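# Pack three foods in container, close and lock lid

## Task

Place the bread roll, the yogurt cup and the cherry tomato inside the food container, then fit the container's lid and fasten every one of its four locking flaps.

## Robot and tools

Robot: two six-joint arms (UR12e type), left_arm and right_arm, each ending in a Robotiq 2F-85 two-finger gripper with a wrist camera (cam_left_wrist, cam_right_wrist, 896x504 images). Calibrated bases in the scene frame: left_arm at (+0.093, +0.631, 0) m, right_arm at (+0.009, -0.599, 0) m, each yawed very slightly.

Frames: the scene frame has its origin on the table top midway between the arms, +z up, +x outward over the table, and left_arm on the +y side (camera image sides do not match these names). Hand positions, orientations, velocities and wrist-camera poses in results are given in each arm's own base frame and may be off by a few centimetres. On the gripper, +z runs along the fingers and the fingers open and close along y; end_effector_position is the point between the closed pads. A camera block juts about 10 cm toward the gripper's +x side and turns with it.

Row layout (used by every moving tool): one flat list of 18 numbers covering both arms, even if one arm stays put. First 9 for left_arm, next 9 for right_arm. Per arm: six absolute joint target angles in radians, in this order: shoulder lift, elbow, wrist 1, wrist 2, wrist 3, shoulder pan; then gripper position, force_limit, speed, each from -1 to 1. Joint ranges: elbow -3.142 to 3.142, all others -6.283 to 6.283; targets well past a range end are refused. To keep an arm still, repeat its "Joint targets" values; to leave a gripper alone, resend its last three gripper numbers (0 is a real command, not "no change").

Gripper numbers: position +1 fully open (85 mm), about -0.8 pads touching, -1 close until blocked. speed -1 about 20 mm/s, 0 about 85, +1 about 150. force_limit with speed sets grip strength; a slow close at -1 force gives a gentle grip, a fast close from well open gives roughly 200 N per pad. Both start at +1. A new force or speed only applies once position changes by at least 0.01. Open first to grip more softly.

Tools:
- execute_actions(actions, cameras): actions is a list of actions; each action is a table of up to 15 rows, one per 1/30 s step, lasting 0.5 s, with the last row held if fewer are given. An empty list returns state plus all camera images. cameras: list of names, ["all"], or [].
- move(target, speed, blend, stop_force, zero, blocking, cameras): target is one 18-number row or a list of up to 15 rows, all absolute joint goals; joints move together so hands travel on curves, with no obstacle avoidance. speed is the top rad/s of the joint with farthest to go, 0.01 to 3.14 (default 0.5), one value or one per target. blend in rad rounds corners in a list (0 means stop at each). stop_force, 4 to 120 N, ends an arm's path when its wrist sensor feels that much push; use a low speed with it, omit it when moving away from a contact, and keep gripper numbers identical in every row. zero (default true) re-zeros the sensor before the move. blocking=false returns after about 0.5 s while the move continues; not allowed with stop_force.
- wait(seconds 0 to 10): holds last commands; a running move continues.
- stop(): brakes a running move; fingers keep moving.
- zoom_image(camera, region [x0,y0,x1,y1] in pixels, at most 504 by 504): closer view of the latest image of that camera.
- zero_wrist_force(arm): subtracts the current force/torque reading from later readings.
- read_manual(section): licence texts only.
- finished_scene(scene): ends the current scene; pass its number (1 or 2). Irreversible; the goal must hold with the robot let go.

Results: Joint positions, Joint velocities, Joint targets (angles currently driven toward) per arm in the joint order above; Tool commands; end_effector_position etc.; object_status (0 moving, 1 blocked while opening, 2 blocked while closing, meaning an object is gripped, 3 reached the requested position or pads met); position_measured in counts (3 open, 78 about 60 mm, 130 about 40 mm, 180 about 20 mm, 230 pads touching); Wrist force and Wrist torque in the gripper's own axes plus the largest recent force; joint torques (include arm weight); motor temperatures. A move adds a "move:" line: done, off_target, moving, held or fault, plus limits=held if steps were withheld. "joint command not followed" means the inter-arm clearance check altered targets; "joint sent to its limit" means a joint was clipped at its end. Check object_status reads 2 after closing with position -1.

Motion notes: joint speed is capped (about 2.09 rad/s for shoulder joints, 3.14 for others) and commands lag by roughly 0.1 to 0.2 s, so large moves may be unfinished when a result returns. The scene keeps running while you compose replies.

Avoid: a force of about 150 N on any arm part, or contact torque reaching 293 (shoulder pan, shoulder lift), 133 (elbow) or 48 N m (wrists), which stops the arm for 10 s; the arms are stiff, so even small overshoot into a solid surface can trigger this. Avoid arms or grippers striking or squeezing each other, grasping the other gripper's fingers, hard hits on fixed or heavy things, releasing parts while they move, dropping items from height, and anything ending up off the table. Don't squeeze hard on an object still resting on a surface or swing loads fast. Long stretched holds heat motors; at 85 °C the arm locks for 30 to 60 s. Loose objects may occasionally be nudged by outside pushes.

Each tool is called after "Emit:" as name(argument=value, ...), one argument or row to a line, values as JSON.

## Session

Emit:
execute_actions(
  actions=[],
)

Scene clock: 0.00 s.
left_arm: end_effector_position=(+0.8406, -0.5371, +0.3401) position_measured=3 object_status=3 end_effector_quat_wxyz=(-0.038, +0.802, +0.016, +0.596) | right_arm: end_effector_position=(+0.1717, +0.7217, +0.3325) position_measured=3 object_status=3 end_effector_quat_wxyz=(-0.320, +0.859, -0.024, +0.399)
Joint names: [shoulder lift, elbow, wrist 1, wrist 2, wrist 3, shoulder pan]
Joint positions: left_arm=[-1.057 1.817 -3.337 -0.563 2.693 -0.997] | right_arm=[-1.592 -2.281 -0.352 0.57 -1.428 5.07]
Joint velocities: within noise
Joint torques (N m): no reading
Motor temperatures (°C): left_arm=[26 30 33 35 37 27] | right_arm=[34 27 37 32 34 27]
Wrist force (N): no reading
Wrist torque (N m): no reading
Wrist force, peak (N): no reading
Joint targets: left_arm=[-1.057 1.817 -3.337 -0.563 2.693 -0.997] | right_arm=[-1.592 -2.281 -0.352 0.570 -1.428 5.070]
Tool commands: left_gripper/position=+1.0 left_gripper/force_limit=+1.0 left_gripper/speed=+1.0 right_gripper/position=+1.0 right_gripper/force_limit=+1.0 right_gripper/speed=+1.0

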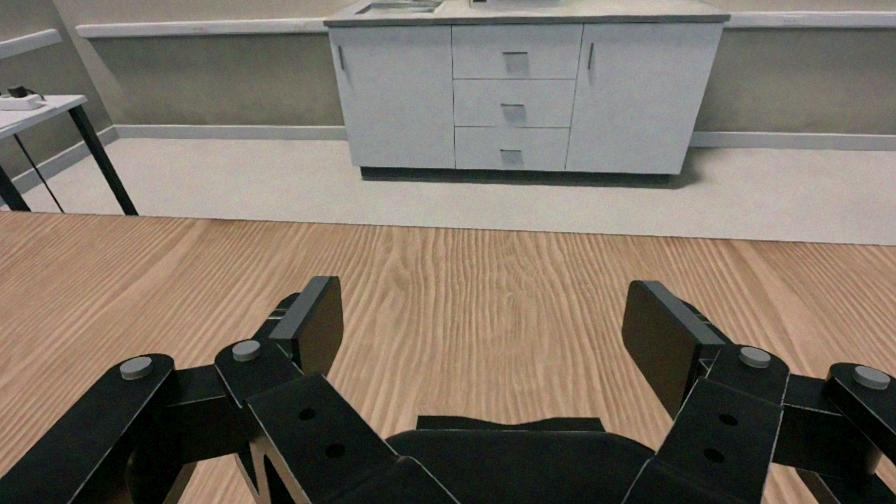

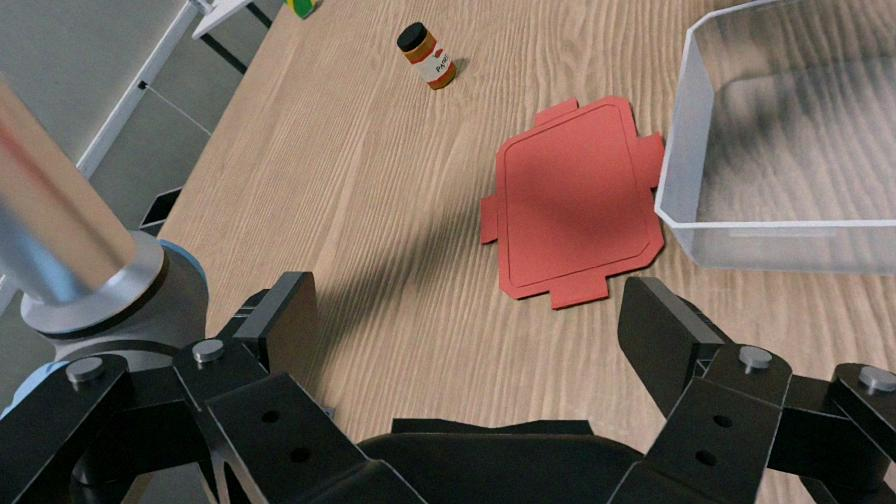

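Emit:
move(
  target=[-2.156,1.776,-1.191,-1.571,5.202,-1.081,1,1,1,-1.341,-1.578,-1.793,1.571,-1.106,4.248,1,1,1],
  speed=1.2,
  cameras=["all"],
)

Scene clock: 5.07 s.
left_arm: end_effector_position=(+0.3006, -0.1937, +0.6195) position_measured=3 object_status=3 end_effector_quat_wxyz=(+0.000, +0.000, +1.000, +0.000) | right_arm: end_effector_position=(+0.3965, +0.4030, +0.6195) position_measured=3 object_status=3 end_effector_quat_wxyz=(+0.000, +0.894, -0.448, +0.000)
Joint names: [shoulder lift, elbow, wrist 1, wrist 2, wrist 3, shoulder pan]
Joint positions: left_arm=[-2.156 1.776 -1.191 -1.571 5.202 -1.081] | right_arm=[-1.341 -1.578 -1.793 1.571 -1.106 4.248]
Joint torques (N m): left_arm=[-5.54 -53.54 -0.55 -3.79 2.59 -15.99] | right_arm=[42.46 63.05 0.93 1.83 1.82 -10.34]
Wrist force (N): left_arm=[0.6 0.6 0.9] | right_arm=[-1.4 -1.3 0.2]
Wrist torque (N m): left_arm=[-0.12 0.35 0.01] | right_arm=[-0.03 0.37 -0.33]
Wrist force, peak (N): left_arm=[2.7 3.0 -0.1] | right_arm=[-0.9 -2.2 1.0]
Joint targets: left_arm=[-2.156 1.776 -1.191 -1.571 5.202 -1.081] | right_arm=[-1.341 -1.578 -1.793 1.571 -1.106 4.248]
move: done

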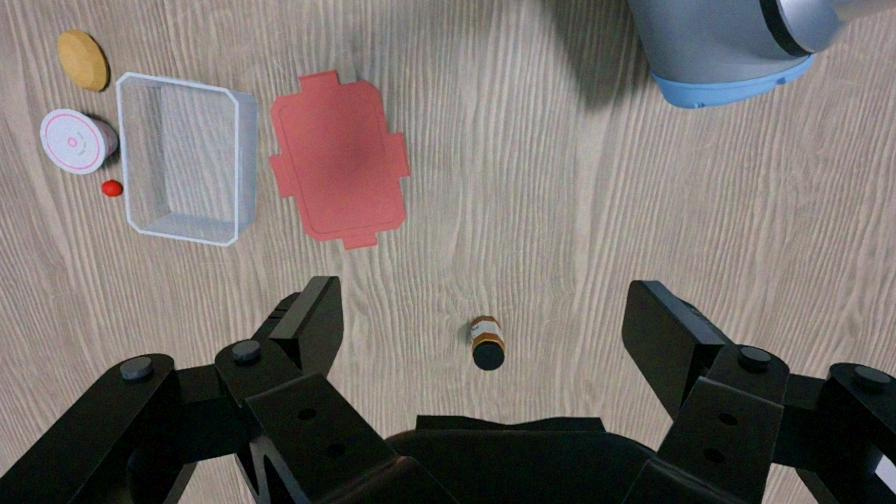

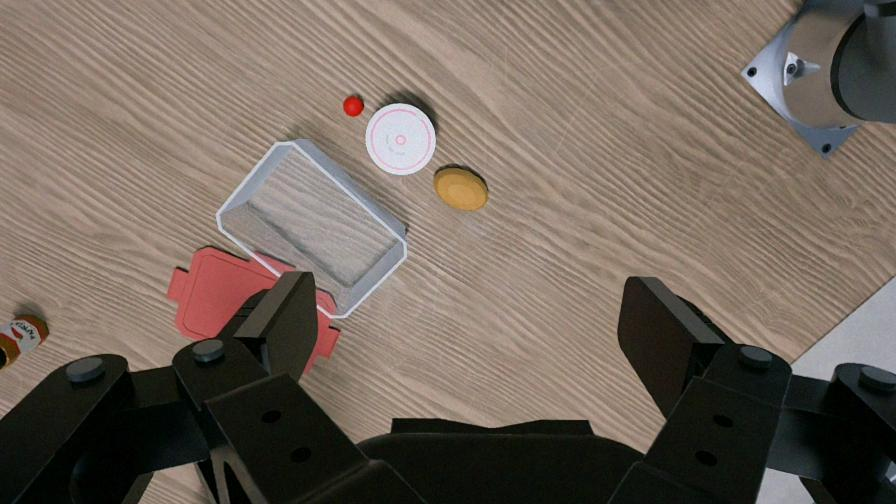

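Emit:
move(
  target=[-2.156,1.776,-1.191,-1.571,5.202,-0.081,1,1,1,-1.416,-1.995,-1.302,1.571,-0.551,4.162,1,1,1],
  speed=1.0,
  cameras=["cam_right_wrist"],
)

Emit:
zoom_image(
  camera="cam_right_wrist",
  region=[220, 100, 500, 380],
)

Scene clock: 7.63 s.
left_arm: end_effector_position=(+0.3253, +0.1482, +0.6196) position_measured=3 object_status=3 end_effector_quat_wxyz=(+0.000, -0.479, +0.878, +0.000) | right_arm: end_effector_position=(+0.4497, +0.4000, +0.3500) position_measured=3 object_status=3 end_effector_quat_wxyz=(+0.000, +0.707, -0.707, +0.000)
Joint names: [shoulder lift, elbow, wrist 1, wrist 2, wrist 3, shoulder pan]
Joint positions: left_arm=[-2.156 1.776 -1.191 -1.571 5.202 -0.081] | right_arm=[-1.416 -1.995 -1.302 1.571 -0.551 4.162]
Joint torques (N m): left_arm=[5.42 -49.83 -2.45 1.37 2.84 17.12] | right_arm=[24.42 40.6 8.04 0.93 1.91 -13.49]
Wrist force (N): left_arm=[0.3 0.9 0.7] | right_arm=[-0.9 -1.7 0.4]
Wrist torque (N m): left_arm=[-0.07 0.38 0.00] | right_arm=[-0.12 0.29 -0.40]
Wrist force, peak (N): left_arm=[-1.4 3.1 0.6] | right_arm=[-0.9 -1.9 2.3]
Joint targets: left_arm=[-2.156 1.776 -1.191 -1.571 5.202 -0.081] | right_arm=[-1.416 -1.995 -1.302 1.571 -0.551 4.162]
move: done
Images, in order (width x height): cam_right_wrist 896x504.

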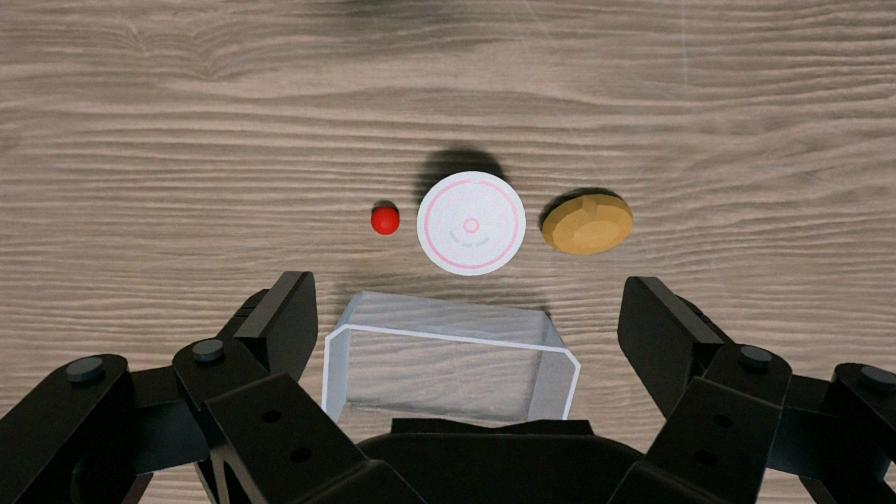

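Scaled by 1.800 from the camera's 896x504 image, which has a finer 1280x720 frame.

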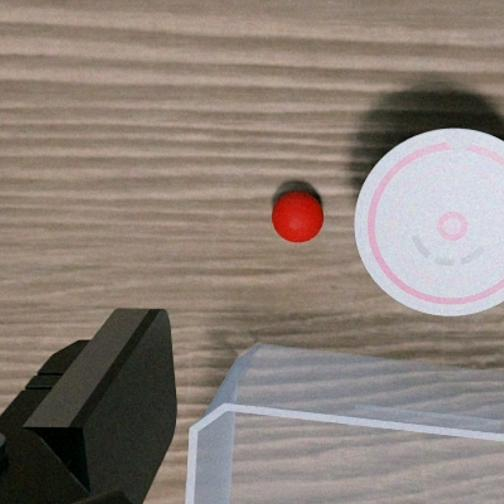

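Emit:
move(
  target=[-1.552,2.565,-3.631,-1.571,3.142,-1.302,1,1,1,-1.416,-1.995,-1.302,1.571,-0.551,4.162,1,1,1],
  speed=1.0,
  cameras=["cam_left_wrist"],
)

Emit:
zoom_image(
  camera="cam_left_wrist",
  region=[250, 0, 650, 225],
)

Scene clock: 11.87 s.
left_arm: end_effector_position=(+0.3325, -0.5514, +0.2702) position_measured=3 object_status=3 end_effector_quat_wxyz=(+0.303, +0.689, -0.525, +0.398) | right_arm: end_effector_position=(+0.4497, +0.4000, +0.3500) position_measured=3 object_status=3 end_effector_quat_wxyz=(+0.000, +0.707, -0.707, +0.000)
Joint names: [shoulder lift, elbow, wrist 1, wrist 2, wrist 3, shoulder pan]
Joint positions: left_arm=[-1.552 2.565 -3.631 -1.571 3.142 -1.302] | right_arm=[-1.416 -1.995 -1.302 1.571 -0.551 4.162]
Joint torques (N m): left_arm=[-15.29 -20.93 -6.78 -1.54 -3.74 -14.97] | right_arm=[27.14 39.63 7.82 -0.36 1.97 -14.92]
Wrist force (N): left_arm=[0.1 0.0 0.6] | right_arm=[-0.5 -1.5 0.6]
Wrist torque (N m): left_arm=[0.01 0.09 0.07] | right_arm=[-0.07 0.21 -0.40]
Wrist force, peak (N): left_arm=[0.3 3.6 -0.9] | right_arm=[-1.0 -2.2 0.8]
Joint targets: left_arm=[-1.552 2.565 -3.631 -1.571 3.142 -1.302] | right_arm=[-1.416 -1.995 -1.302 1.571 -0.551 4.162]
move: done
Images, in order (width x height): cam_left_wrist 896x504.

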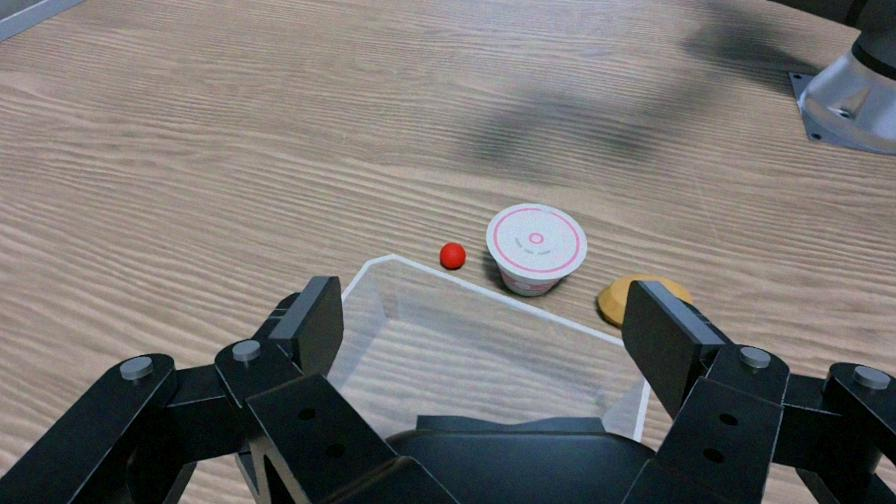

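Scaled by 1.260 from the camera's 896x504 image, which has a finer 1280x720 frame.

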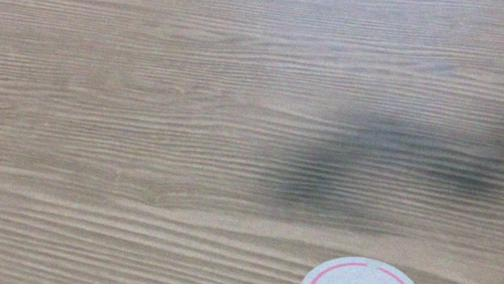

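Emit:
zoom_image(
  camera="cam_left_wrist",
  region=[330, 150, 730, 450],
)

Scaled by 1.260 from the camera's 896x504 image, which has a finer 1280x720 frame.

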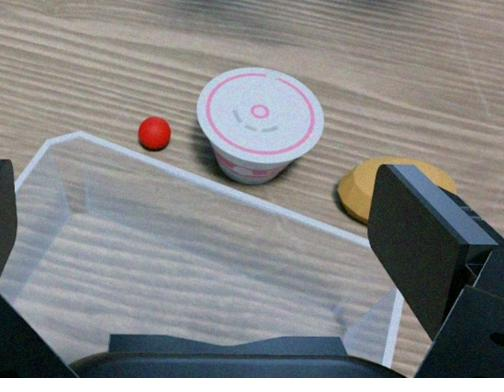

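Emit:
move(
  target=[-2.156,1.776,-1.191,-1.571,3.142,-0.081,1,1,1,-1.7122,-2.590,0.3083,2.4149,2.434,3.671,1,1,1],
  speed=1.2,
  cameras=["cam_right_wrist"],
)

Scene clock: 17.63 s.
left_arm: end_effector_position=(+0.3254, +0.1482, +0.6195) position_measured=3 object_status=3 end_effector_quat_wxyz=(+0.000, +0.999, -0.041, +0.000) | right_arm: end_effector_position=(+0.4371, +0.2998, +0.2000) position_measured=3 object_status=3 end_effector_quat_wxyz=(-0.353, +0.612, +0.613, +0.354)
Joint names: [shoulder lift, elbow, wrist 1, wrist 2, wrist 3, shoulder pan]
Joint positions: left_arm=[-2.156 1.776 -1.191 -1.571 3.142 -0.081] | right_arm=[-1.712 -2.59 0.308 2.415 2.434 3.671]
Joint torques (N m): left_arm=[-5.53 -53.62 -0.83 -1.12 -2.86 16.8] | right_arm=[23.45 13.41 8.3 3.6 2.45 -12.36]
Wrist force (N): left_arm=[0.3 0.7 0.6] | right_arm=[-0.3 -2.3 1.7]
Wrist torque (N m): left_arm=[-0.08 0.38 0.14] | right_arm=[-0.27 0.03 -0.13]
Wrist force, peak (N): left_arm=[-0.9 1.9 1.0] | right_arm=[-1.1 -1.9 3.1]
Joint targets: left_arm=[-2.156 1.776 -1.191 -1.571 3.142 -0.081] | right_arm=[-1.712 -2.590 0.308 2.415 2.434 3.671]
move: done
Images, in order (width x height): cam_right_wrist 896x504.

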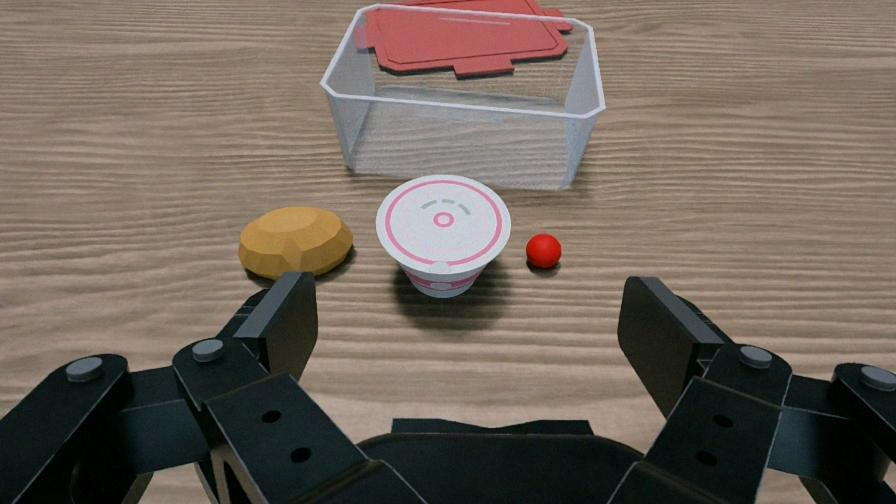

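Emit:
move(
  target=[-2.156,1.776,-1.191,-1.571,3.142,-0.081,1,1,1,-2.2494,-2.5711,0.9034,2.3458,2.5403,3.7715,1,1,1],
  speed=0.5,
  cameras=["cam_right_wrist"],
)

Scene clock: 20.30 s.
left_arm: end_effector_position=(+0.3253, +0.1483, +0.6195) position_measured=3 object_status=3 end_effector_quat_wxyz=(+0.000, +0.999, -0.041, +0.000) | right_arm: end_effector_position=(+0.4314, +0.3448, +0.0331) position_measured=3 object_status=3 end_effector_quat_wxyz=(-0.353, +0.612, +0.612, +0.354)
Joint names: [shoulder lift, elbow, wrist 1, wrist 2, wrist 3, shoulder pan]
Joint positions: left_arm=[-2.156 1.776 -1.191 -1.571 3.142 -0.081] | right_arm=[-2.249 -2.571 0.903 2.346 2.54 3.771]
Joint torques (N m): left_arm=[-6.48 -52.76 -0.77 0.54 -2.85 17.48] | right_arm=[43.11 10.67 8.31 -0.88 2.07 20.63]
Wrist force (N): left_arm=[0.6 1.0 0.5] | right_arm=[-0.6 -1.2 1.4]
Wrist torque (N m): left_arm=[-0.04 0.34 0.14] | right_arm=[-0.01 0.03 -0.10]
Wrist force, peak (N): left_arm=[0.4 1.0 0.9] | right_arm=[-2.3 -1.7 2.1]
Joint targets: left_arm=[-2.156 1.776 -1.191 -1.571 3.142 -0.081] | right_arm=[-2.249 -2.571 0.903 2.346 2.540 3.771]
move: done
Images, in order (width x height): cam_right_wrist 896x504.

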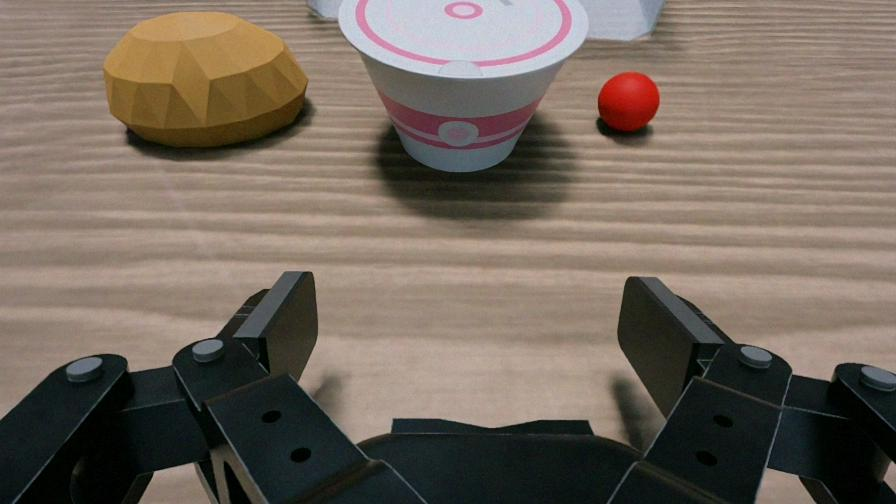

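Emit:
move(
  target=[
    [-2.156,1.776,-1.191,-1.571,3.142,-0.081,1,1,1,-2.2652,-2.4620,0.9301,2.1798,2.7273,3.9909,1,1,1],
    [-2.156,1.776,-1.191,-1.571,3.142,-0.081,1,1,1,-2.2652,-2.4620,0.9301,2.1798,2.7273,3.9909,-1,-0.8,-1],
  ],
  speed=0.25,
  cameras=["cam_right_wrist"],
)

Scene clock: 22.70 s.
left_arm: end_effector_position=(+0.3253, +0.1483, +0.6195) position_measured=3 object_status=3 end_effector_quat_wxyz=(+0.000, +0.999, -0.041, +0.000) | right_arm: end_effector_position=(+0.4324, +0.4737, +0.0331) position_measured=14 object_status=2 end_effector_quat_wxyz=(-0.354, +0.612, +0.612, +0.354)
Joint names: [shoulder lift, elbow, wrist 1, wrist 2, wrist 3, shoulder pan]
Joint positions: left_arm=[-2.156 1.776 -1.191 -1.571 3.142 -0.081] | right_arm=[-2.265 -2.462 0.93 2.18 2.727 3.991]
Joint torques (N m): left_arm=[-10.15 -53.59 -0.65 1.82 -3.08 20.18] | right_arm=[51.44 16.34 6.48 -0.39 2.07 21.6]
Wrist force (N): left_arm=[0.6 0.7 0.6] | right_arm=[1.1 -1.7 -0.5]
Wrist torque (N m): left_arm=[-0.09 0.34 0.14] | right_arm=[-0.11 0.01 -0.12]
Wrist force, peak (N): left_arm=[0.6 1.2 0.8] | right_arm=[0.8 -1.9 2.9]
Joint targets: left_arm=[-2.156 1.776 -1.191 -1.571 3.142 -0.081] | right_arm=[-2.265 -2.462 0.930 2.180 2.727 3.991]
move: done
Images, in order (width x height): cam_right_wrist 896x504.

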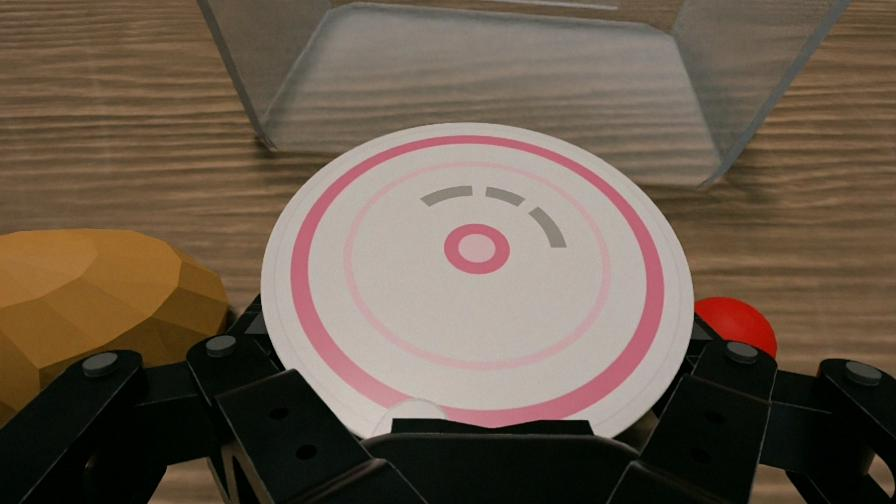

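Emit:
move(
  target=[
    [-2.156,1.776,-1.191,-1.571,3.142,-0.081,1,1,1,-2.2652,-2.4620,0.9301,2.1798,2.7273,3.9909,1,-0.8,-1],
    [-2.156,1.776,-1.191,-1.571,3.142,-0.081,1,1,1,-2.2794,-2.4454,0.9360,2.1639,2.7417,4.0108,1,-0.8,-1],
    [-2.156,1.776,-1.191,-1.571,3.142,-0.081,1,1,1,-2.2794,-2.4454,0.9360,2.1639,2.7417,4.0108,-1,-0.8,-1],
  ],
  speed=0.2,
  cameras=["cam_right_wrist"],
)

Scene clock: 25.30 s.
left_arm: end_effector_position=(+0.3253, +0.1483, +0.6195) position_measured=3 object_status=3 end_effector_quat_wxyz=(+0.000, +0.999, -0.041, +0.000) | right_arm: end_effector_position=(+0.4325, +0.4878, +0.0281) position_measured=27 object_status=0 end_effector_quat_wxyz=(-0.354, +0.612, +0.612, +0.354)
Joint names: [shoulder lift, elbow, wrist 1, wrist 2, wrist 3, shoulder pan]
Joint positions: left_arm=[-2.156 1.776 -1.191 -1.571 3.142 -0.081] | right_arm=[-2.279 -2.445 0.936 2.164 2.742 4.011]
Joint torques (N m): left_arm=[-7.71 -53.13 -0.95 2.97 -2.88 17.17] | right_arm=[51.53 13.18 6.41 -0.77 2.05 19.75]
Wrist force (N): left_arm=[0.7 1.1 0.5] | right_arm=[2.4 -1.2 -1.8]
Wrist torque (N m): left_arm=[-0.03 0.30 0.14] | right_arm=[-0.01 0.10 -0.09]
Wrist force, peak (N): left_arm=[0.7 1.3 0.8] | right_arm=[2.4 -1.8 -2.0]
Joint targets: left_arm=[-2.156 1.776 -1.191 -1.571 3.142 -0.081] | right_arm=[-2.279 -2.445 0.936 2.164 2.742 4.011]
move: done
Images, in order (width x height): cam_right_wrist 896x504.

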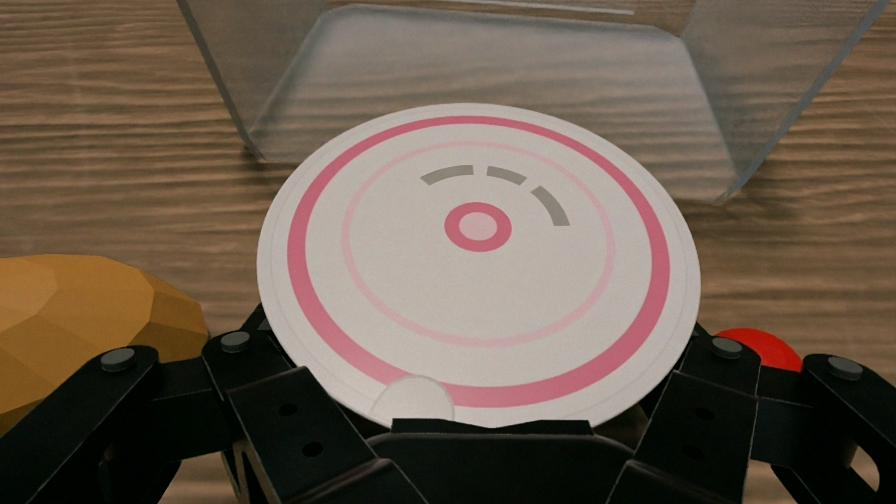

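Emit:
wait(
  seconds=0.3,
)

Scene clock: 25.93 s.
left_arm: end_effector_position=(+0.3253, +0.1483, +0.6195) position_measured=3 object_status=3 end_effector_quat_wxyz=(+0.000, +0.999, -0.041, +0.000) | right_arm: end_effector_position=(+0.4325, +0.4878, +0.0281) position_measured=27 object_status=2 end_effector_quat_wxyz=(-0.354, +0.612, +0.612, +0.354)
Joint names: [shoulder lift, elbow, wrist 1, wrist 2, wrist 3, shoulder pan]
Joint positions: left_arm=[-2.156 1.776 -1.191 -1.571 3.142 -0.081] | right_arm=[-2.279 -2.445 0.936 2.164 2.742 4.011]
Joint torques (N m): left_arm=[-8.14 -52.95 -0.73 2.7 -2.86 16.64] | right_arm=[50.91 13.41 3.92 -1 1.86 16.47]
Wrist force (N): left_arm=[0.6 0.7 0.5] | right_arm=[2.9 -1.2 -1.3]
Wrist torque (N m): left_arm=[-0.09 0.33 0.14] | right_arm=[0.00 0.02 -0.08]
Wrist force, peak (N): left_arm=[0.8 1.5 0.5] | right_arm=[2.9 -1.5 -2.4]
Joint targets: left_arm=[-2.156 1.776 -1.191 -1.571 3.142 -0.081] | right_arm=[-2.279 -2.445 0.936 2.164 2.742 4.011]
Tool commands: left_gripper/position=+1.0 left_gripper/force_limit=+1.0 left_gripper/speed=+1.0 right_gripper/position=-1.0 right_gripper/force_limit=-0.8 right_gripper/speed=-1.0
wait: 0.30 s; at rest from the start

Emit:
move(
  target=[-2.156,1.776,-1.191,-1.571,3.142,-0.081,1,1,1,-1.8483,-2.4911,0.5331,2.1959,2.7117,3.9703,-1,-0.8,-1],
  speed=0.4,
  cameras=["cam_right_wrist"],
)

Emit:
move(
  target=[-2.156,1.776,-1.191,-1.571,3.142,-0.081,1,1,1,-1.9158,-2.0430,-0.7174,0.6637,4.6665,4.5480,-1,-0.8,-1],
  speed=0.7,
  cameras=["cam_right_wrist"],
)

Scene clock: 28.43 s.
left_arm: end_effector_position=(+0.3253, +0.1483, +0.6195) position_measured=3 object_status=3 end_effector_quat_wxyz=(+0.000, +0.999, -0.041, +0.000) | right_arm: end_effector_position=(+0.4325, +0.4599, +0.1900) position_measured=27 object_status=2 end_effector_quat_wxyz=(-0.353, +0.612, +0.612, +0.353)
Joint names: [shoulder lift, elbow, wrist 1, wrist 2, wrist 3, shoulder pan]
Joint positions: left_arm=[-2.156 1.776 -1.191 -1.571 3.142 -0.081] | right_arm=[-1.848 -2.491 0.533 2.196 2.712 3.97]
Joint torques (N m): left_arm=[-6.44 -52.52 -0.79 2.65 -2.69 16.62] | right_arm=[65.87 12.18 1.8 3.21 -2.38 -13.26]
Wrist force (N): left_arm=[0.4 0.6 0.5] | right_arm=[-1.7 -1.1 2.6]
Wrist torque (N m): left_arm=[-0.10 0.36 0.14] | right_arm=[-0.01 0.04 -0.03]
Wrist force, peak (N): left_arm=[1.0 0.9 0.7] | right_arm=[-3.3 -1.4 4.1]
Joint targets: left_arm=[-2.156 1.776 -1.191 -1.571 3.142 -0.081] | right_arm=[-1.848 -2.491 0.533 2.196 2.712 3.970]
move: done
Images, in order (width x height): cam_right_wrist 896x504.

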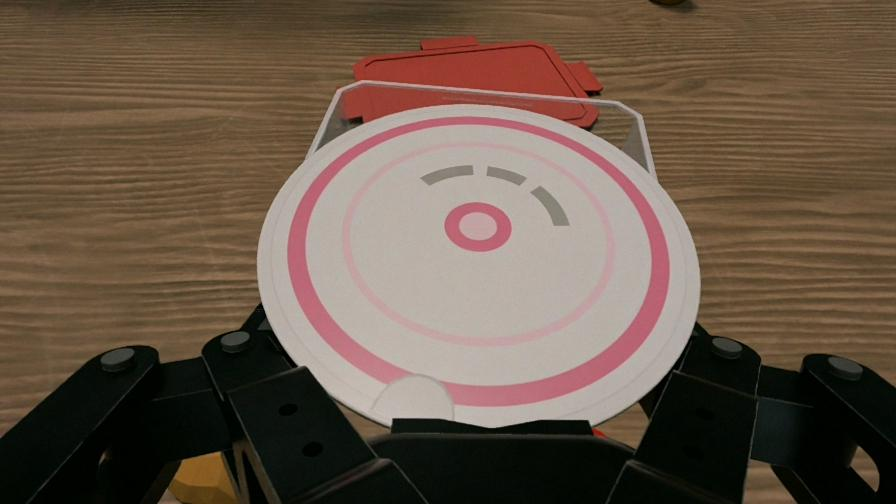

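Scene clock: 31.83 s.
left_arm: end_effector_position=(+0.3253, +0.1483, +0.6195) position_measured=3 object_status=3 end_effector_quat_wxyz=(+0.000, +0.999, -0.041, +0.000) | right_arm: end_effector_position=(+0.5110, +0.6495, +0.1700) position_measured=27 object_status=2 end_effector_quat_wxyz=(+0.030, +0.897, -0.061, +0.437)
Joint names: [shoulder lift, elbow, wrist 1, wrist 2, wrist 3, shoulder pan]
Joint positions: left_arm=[-2.156 1.776 -1.191 -1.571 3.142 -0.081] | right_arm=[-1.916 -2.043 -0.717 0.664 4.666 4.548]
Joint torques (N m): left_arm=[-8.64 -54.35 -0.95 2.63 -2.48 16.69] | right_arm=[54.78 49.63 1.57 -4.62 2.14 15.56]
Wrist force (N): left_arm=[0.5 1.0 0.6] | right_arm=[-1.4 -0.7 2.2]
Wrist torque (N m): left_arm=[-0.05 0.35 0.14] | right_arm=[-0.04 -0.03 -0.15]
Wrist force, peak (N): left_arm=[0.5 1.2 0.9] | right_arm=[-1.7 -1.1 3.1]
Joint targets: left_arm=[-2.156 1.776 -1.191 -1.571 3.142 -0.081] | right_arm=[-1.916 -2.043 -0.717 0.664 4.666 4.548]
move: done
Images, in order (width x height): cam_right_wrist 896x504.

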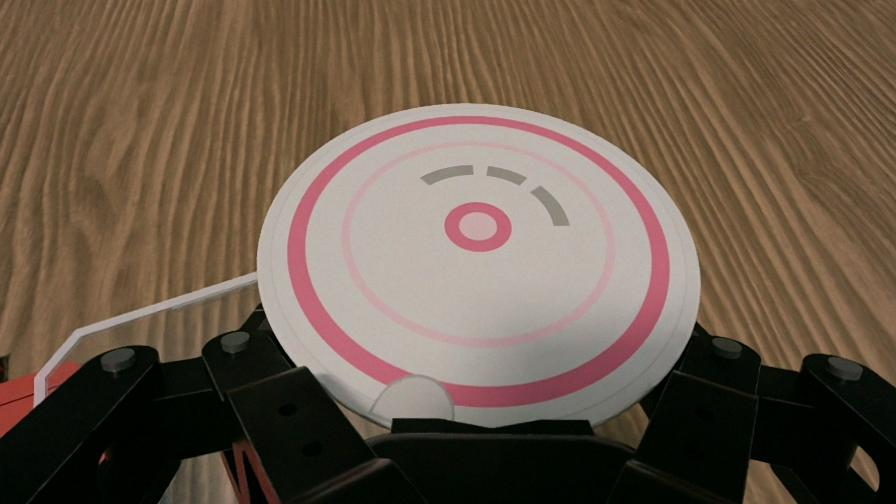

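Emit:
wait(
  seconds=0,
  cameras=["cam_left_wrist"],
)

Scene clock: 32.47 s.
left_arm: end_effector_position=(+0.3253, +0.1483, +0.6195) position_measured=3 object_status=3 end_effector_quat_wxyz=(+0.000, +0.999, -0.041, +0.000) | right_arm: end_effector_position=(+0.5110, +0.6495, +0.1700) position_measured=27 object_status=2 end_effector_quat_wxyz=(+0.030, +0.897, -0.061, +0.437)
Joint names: [shoulder lift, elbow, wrist 1, wrist 2, wrist 3, shoulder pan]
Joint positions: left_arm=[-2.156 1.776 -1.191 -1.571 3.142 -0.081] | right_arm=[-1.916 -2.043 -0.717 0.664 4.666 4.548]
Joint torques (N m): left_arm=[-8.5 -52.6 -0.98 2.55 -2.51 17.23] | right_arm=[56.31 49.36 1.44 -5.06 1.88 21.31]
Wrist force (N): left_arm=[0.3 1.0 0.5] | right_arm=[-1.9 -0.8 2.5]
Wrist torque (N m): left_arm=[-0.04 0.39 0.14] | right_arm=[-0.04 0.06 -0.15]
Wrist force, peak (N): left_arm=[0.8 1.1 0.6] | right_arm=[-2.1 -0.9 2.6]
Joint targets: left_arm=[-2.156 1.776 -1.191 -1.571 3.142 -0.081] | right_arm=[-1.916 -2.043 -0.717 0.664 4.666 4.548]
Tool commands: left_gripper/position=+1.0 left_gripper/force_limit=+1.0 left_gripper/speed=+1.0 right_gripper/position=-1.0 right_gripper/force_limit=-0.8 right_gripper/speed=-1.0
Images, in order (width x height): cam_left_wrist 896x504.

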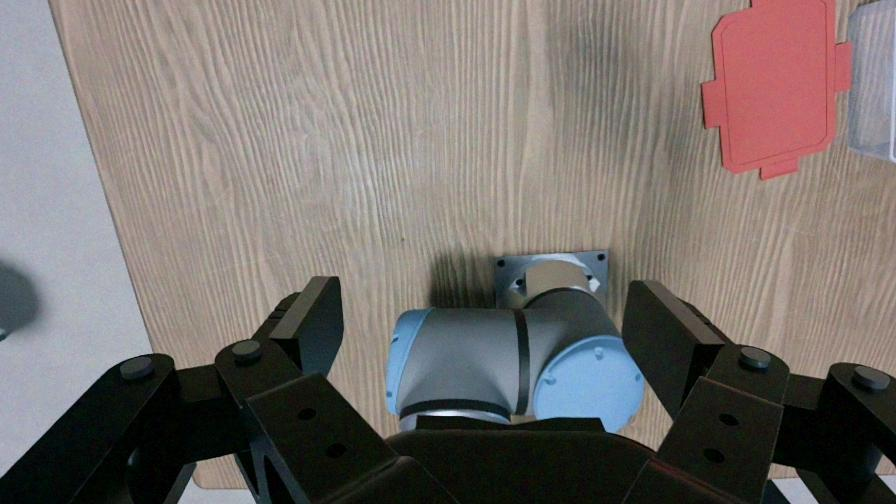

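Emit:
move(
  target=[-2.156,1.776,-1.191,-1.571,0.49,-1.081,1,1,1,-1.9158,-2.0430,-0.7174,0.6637,4.6665,4.5480,-1,-0.8,-1],
  speed=1.2,
  cameras=["cam_left_wrist"],
)

Scene clock: 35.63 s.
left_arm: end_effector_position=(+0.3005, -0.1936, +0.6196) position_measured=3 object_status=3 end_effector_quat_wxyz=(+0.000, +0.707, +0.707, +0.000) | right_arm: end_effector_position=(+0.5110, +0.6495, +0.1700) position_measured=27 object_status=2 end_effector_quat_wxyz=(+0.030, +0.897, -0.061, +0.437)
Joint names: [shoulder lift, elbow, wrist 1, wrist 2, wrist 3, shoulder pan]
Joint positions: left_arm=[-2.156 1.776 -1.191 -1.571 0.49 -1.081] | right_arm=[-1.916 -2.043 -0.717 0.664 4.667 4.548]
Joint torques (N m): left_arm=[13.5 -46.01 -2.17 2.85 -3.42 -15.95] | right_arm=[57.03 50.73 1.28 -4.9 1.87 20.06]
Wrist force (N): left_arm=[0.3 0.5 0.4] | right_arm=[-1.6 -0.9 2.4]
Wrist torque (N m): left_arm=[-0.14 0.41 0.15] | right_arm=[-0.06 0.00 -0.15]
Wrist force, peak (N): left_arm=[0.7 1.1 0.8] | right_arm=[-2.3 -0.8 2.7]
Joint targets: left_arm=[-2.156 1.776 -1.191 -1.571 0.490 -1.081] | right_arm=[-1.916 -2.043 -0.717 0.664 4.666 4.548]
move: done
Images, in order (width x height): cam_left_wrist 896x504.

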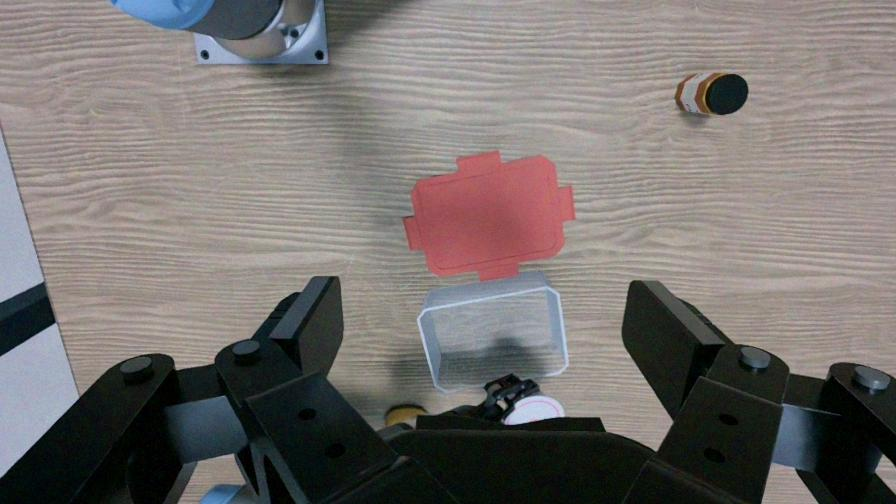

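Emit:
move(
  target=[
    [-2.156,1.776,-1.191,-1.571,0.49,-1.081,1,1,1,-1.6658,-2.0430,-0.9674,0.6637,4.6665,4.5480,-1,-0.8,-1],
    [-2.156,1.776,-1.191,-1.571,0.49,-1.081,1,1,1,-1.5983,-2.4911,0.2831,2.1959,2.7117,3.9703,-1,-0.8,-1],
    [-2.156,1.776,-1.191,-1.571,0.49,-1.081,1,1,1,-1.8483,-2.4911,0.5331,2.1959,2.7117,3.9703,-1,-0.8,-1],
  ],
  speed=0.7,
  blend=[0.1,0.1,0],
  cameras=["all"],
)

Scene clock: 40.87 s.
left_arm: end_effector_position=(+0.3005, -0.1936, +0.6195) position_measured=3 object_status=3 end_effector_quat_wxyz=(+0.000, +0.707, +0.707, +0.000) | right_arm: end_effector_position=(+0.4325, +0.4599, +0.1901) position_measured=27 object_status=2 end_effector_quat_wxyz=(-0.353, +0.612, +0.612, +0.354)
Joint names: [shoulder lift, elbow, wrist 1, wrist 2, wrist 3, shoulder pan]
Joint positions: left_arm=[-2.156 1.776 -1.191 -1.571 0.49 -1.081] | right_arm=[-1.848 -2.491 0.533 2.196 2.712 3.97]
Joint torques (N m): left_arm=[15.1 -40.44 -4.5 1.84 -3.1 -18.32] | right_arm=[38.39 12.08 8.63 3.5 -2.57 -14.2]
Wrist force (N): left_arm=[0.4 0.7 0.4] | right_arm=[-1.7 -1.4 2.7]
Wrist torque (N m): left_arm=[-0.11 0.38 0.15] | right_arm=[-0.06 0.04 -0.03]
Wrist force, peak (N): left_arm=[0.6 1.1 0.6] | right_arm=[-4.8 -1.9 4.4]
Joint targets: left_arm=[-2.156 1.776 -1.191 -1.571 0.490 -1.081] | right_arm=[-1.848 -2.491 0.533 2.196 2.712 3.970]
move: done

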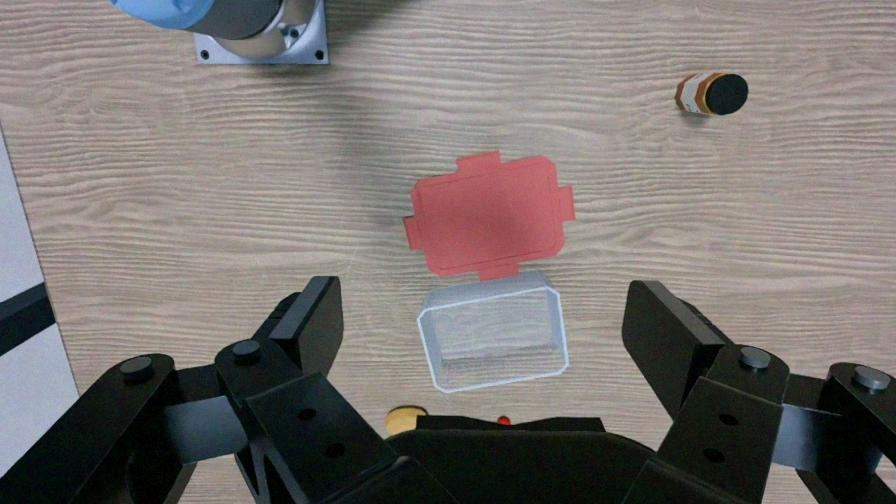

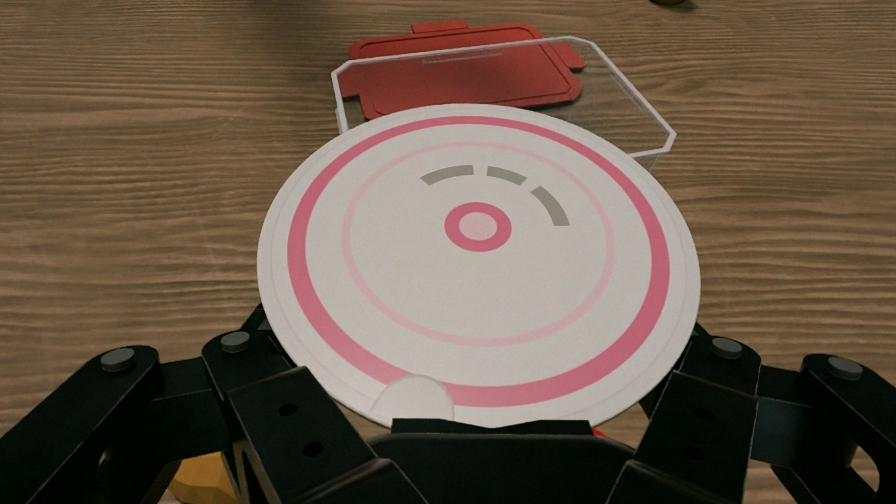

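Emit:
move(
  target=[
    [-2.156,1.776,-1.191,-1.571,0.49,-1.081,1,1,1,-1.5983,-2.4911,0.2831,2.1959,2.7117,3.9703,-1,-0.8,-1],
    [-2.156,1.776,-1.191,-1.571,0.49,-1.081,1,1,1,-1.7115,-1.9894,-0.5699,0.7493,4.139,4.5343,-1,-0.8,-1],
    [-2.156,1.776,-1.191,-1.571,0.49,-1.081,1,1,1,-1.9615,-1.9894,-0.3199,0.7493,4.139,4.5343,-1,-0.8,-1],
  ],
  speed=0.7,
  blend=[0.1,0.1,0],
  cameras=["all"],
)

Scene clock: 44.87 s.
left_arm: end_effector_position=(+0.3005, -0.1936, +0.6195) position_measured=3 object_status=3 end_effector_quat_wxyz=(+0.000, +0.707, +0.707, +0.000) | right_arm: end_effector_position=(+0.5210, +0.7381, +0.2101) position_measured=27 object_status=2 end_effector_quat_wxyz=(-0.044, +0.894, +0.090, +0.436)
Joint names: [shoulder lift, elbow, wrist 1, wrist 2, wrist 3, shoulder pan]
Joint positions: left_arm=[-2.156 1.776 -1.191 -1.571 0.49 -1.081] | right_arm=[-1.961 -1.989 -0.32 0.749 4.139 4.534]
Joint torques (N m): left_arm=[17.01 -40.17 -6.08 1.62 -3.04 -17.06] | right_arm=[62.58 50.45 8.88 -4.59 2.15 15.44]
Wrist force (N): left_arm=[0.3 0.6 0.4] | right_arm=[-2.4 -1.0 2.5]
Wrist torque (N m): left_arm=[-0.11 0.39 0.14] | right_arm=[0.00 0.13 -0.07]
Wrist force, peak (N): left_arm=[0.9 0.8 0.5] | right_arm=[-5.0 -2.2 4.7]
Joint targets: left_arm=[-2.156 1.776 -1.191 -1.571 0.490 -1.081] | right_arm=[-1.962 -1.989 -0.320 0.749 4.139 4.534]
move: done

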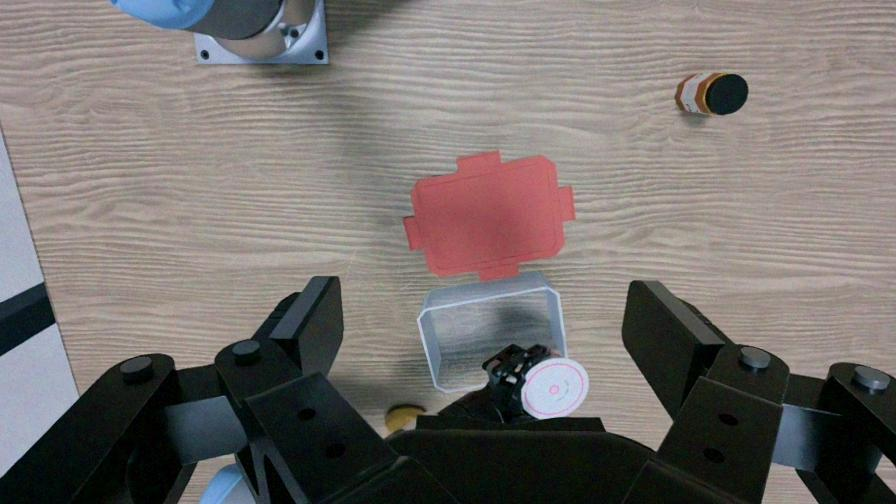

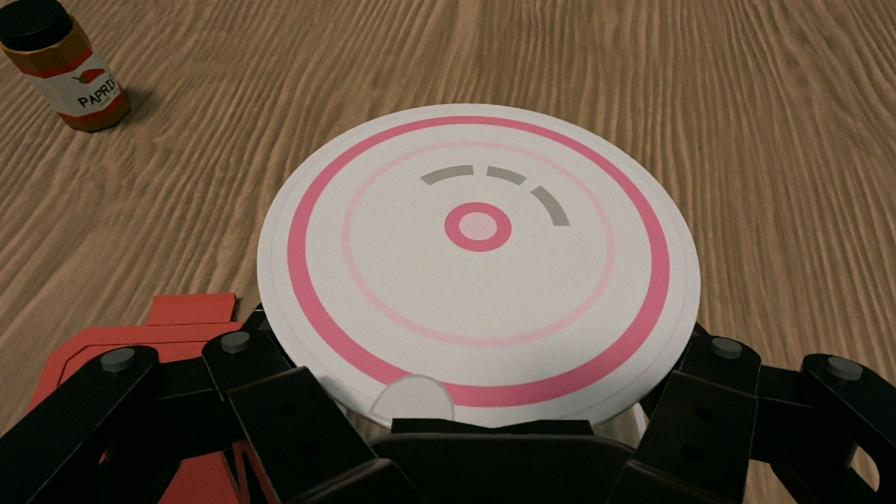

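Emit:
move(
  target=[
    [-2.156,1.776,-1.191,-1.571,0.49,-1.081,1,1,1,-2.0869,-2.0199,-0.1640,0.7493,4.139,4.5343,-1,-0.8,-1],
    [-2.156,1.776,-1.191,-1.571,0.49,-1.081,1,1,1,-2.2034,-2.0259,-0.0415,0.7493,4.139,4.5343,-1,-0.8,-1],
  ],
  speed=0.12,
  stop_force=7,
  cameras=["all"],
)

Scene clock: 48.50 s.
left_arm: end_effector_position=(+0.3005, -0.1936, +0.6195) position_measured=3 object_status=3 end_effector_quat_wxyz=(+0.000, +0.707, +0.707, +0.000) | right_arm: end_effector_position=(+0.5210, +0.7381, +0.0451) position_measured=35 object_status=2 end_effector_quat_wxyz=(-0.044, +0.894, +0.090, +0.436)
Joint names: [shoulder lift, elbow, wrist 1, wrist 2, wrist 3, shoulder pan]
Joint positions: left_arm=[-2.156 1.776 -1.191 -1.571 0.49 -1.081] | right_arm=[-2.203 -2.026 -0.041 0.749 4.139 4.534]
Joint torques (N m): left_arm=[14.55 -41.41 -6.15 1.5 -3.09 -16.71] | right_arm=[69.04 16.3 8.41 -1.26 -0.27 14.07]
Wrist force (N): left_arm=[0.2 0.3 0.7] | right_arm=[-1.7 -1.6 1.5]
Wrist torque (N m): left_arm=[-0.16 0.42 0.14] | right_arm=[-0.17 0.04 -0.07]
Wrist force, peak (N): left_arm=[0.6 0.8 0.6] | right_arm=[-2.2 -1.0 2.6]
Joint targets: left_arm=[-2.156 1.776 -1.191 -1.571 0.490 -1.081] | right_arm=[-2.203 -2.026 -0.041 0.749 4.139 4.534]
move: done

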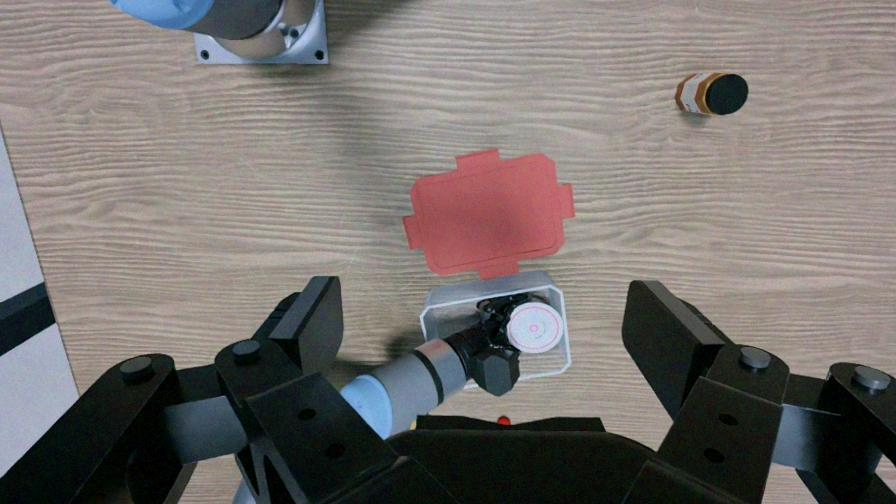

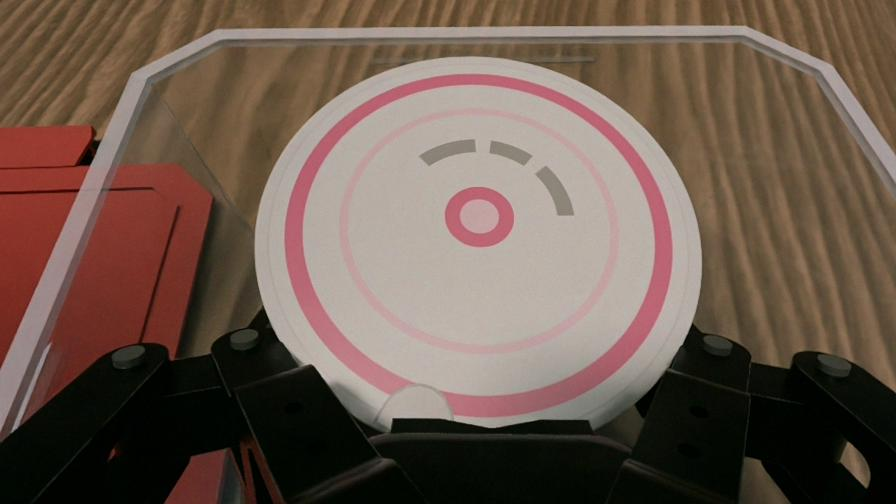

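Emit:
move(
  target=[
    [-2.156,1.776,-1.191,-1.571,0.49,-1.081,1,1,1,-2.2034,-2.0259,-0.0415,0.7493,4.139,4.5343,0.92,-0.8,-1],
    [-2.156,1.776,-1.191,-1.571,0.49,-1.081,1,1,1,-2.0226,-2.1222,-0.2465,0.7064,4.3005,4.6499,0.92,-0.8,-1],
  ],
  speed=0.15,
  cameras=["all"],
)

Scene clock: 51.17 s.
left_arm: end_effector_position=(+0.3005, -0.1936, +0.6195) position_measured=3 object_status=3 end_effector_quat_wxyz=(+0.000, +0.707, +0.707, +0.000) | right_arm: end_effector_position=(+0.4361, +0.7208, +0.1129) position_measured=13 object_status=3 end_effector_quat_wxyz=(-0.044, +0.894, +0.090, +0.436)
Joint names: [shoulder lift, elbow, wrist 1, wrist 2, wrist 3, shoulder pan]
Joint positions: left_arm=[-2.156 1.776 -1.191 -1.571 0.49 -1.081] | right_arm=[-2.023 -2.122 -0.246 0.706 4.3 4.65]
Joint torques (N m): left_arm=[12.93 -40.61 -6.2 1.33 -2.69 -16.35] | right_arm=[79.11 20.49 1.8 -4.53 2.78 18.57]
Wrist force (N): left_arm=[0.4 0.5 0.7] | right_arm=[-1.9 -1.7 1.5]
Wrist torque (N m): left_arm=[-0.14 0.37 0.15] | right_arm=[-0.21 0.10 -0.13]
Wrist force, peak (N): left_arm=[0.9 0.6 0.7] | right_arm=[-1.6 -0.3 3.7]
Joint targets: left_arm=[-2.156 1.776 -1.191 -1.571 0.490 -1.081] | right_arm=[-2.023 -2.122 -0.246 0.706 4.300 4.650]
move: done

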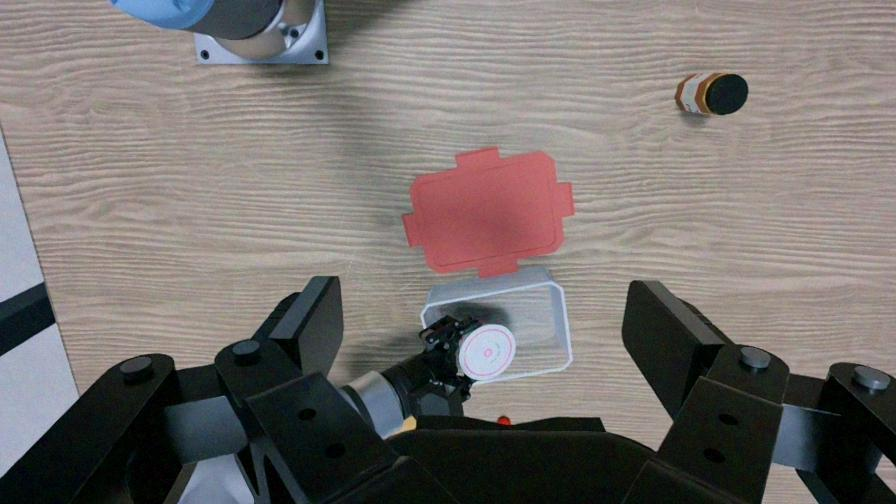

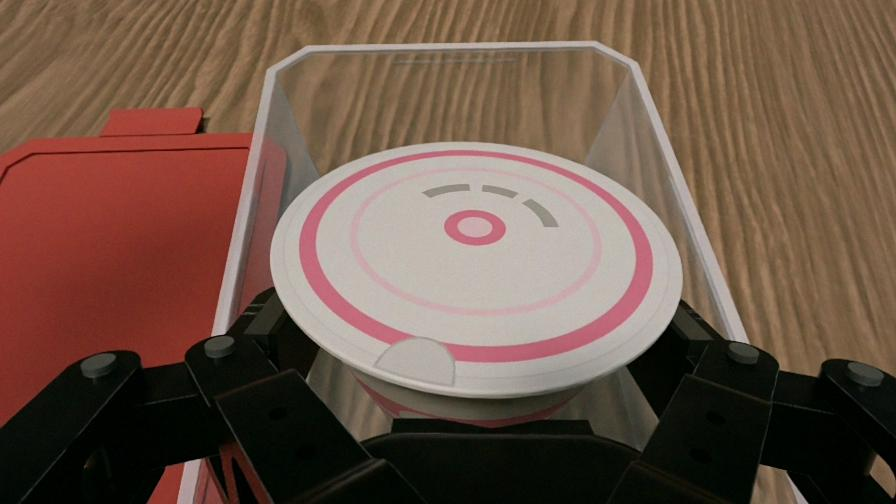

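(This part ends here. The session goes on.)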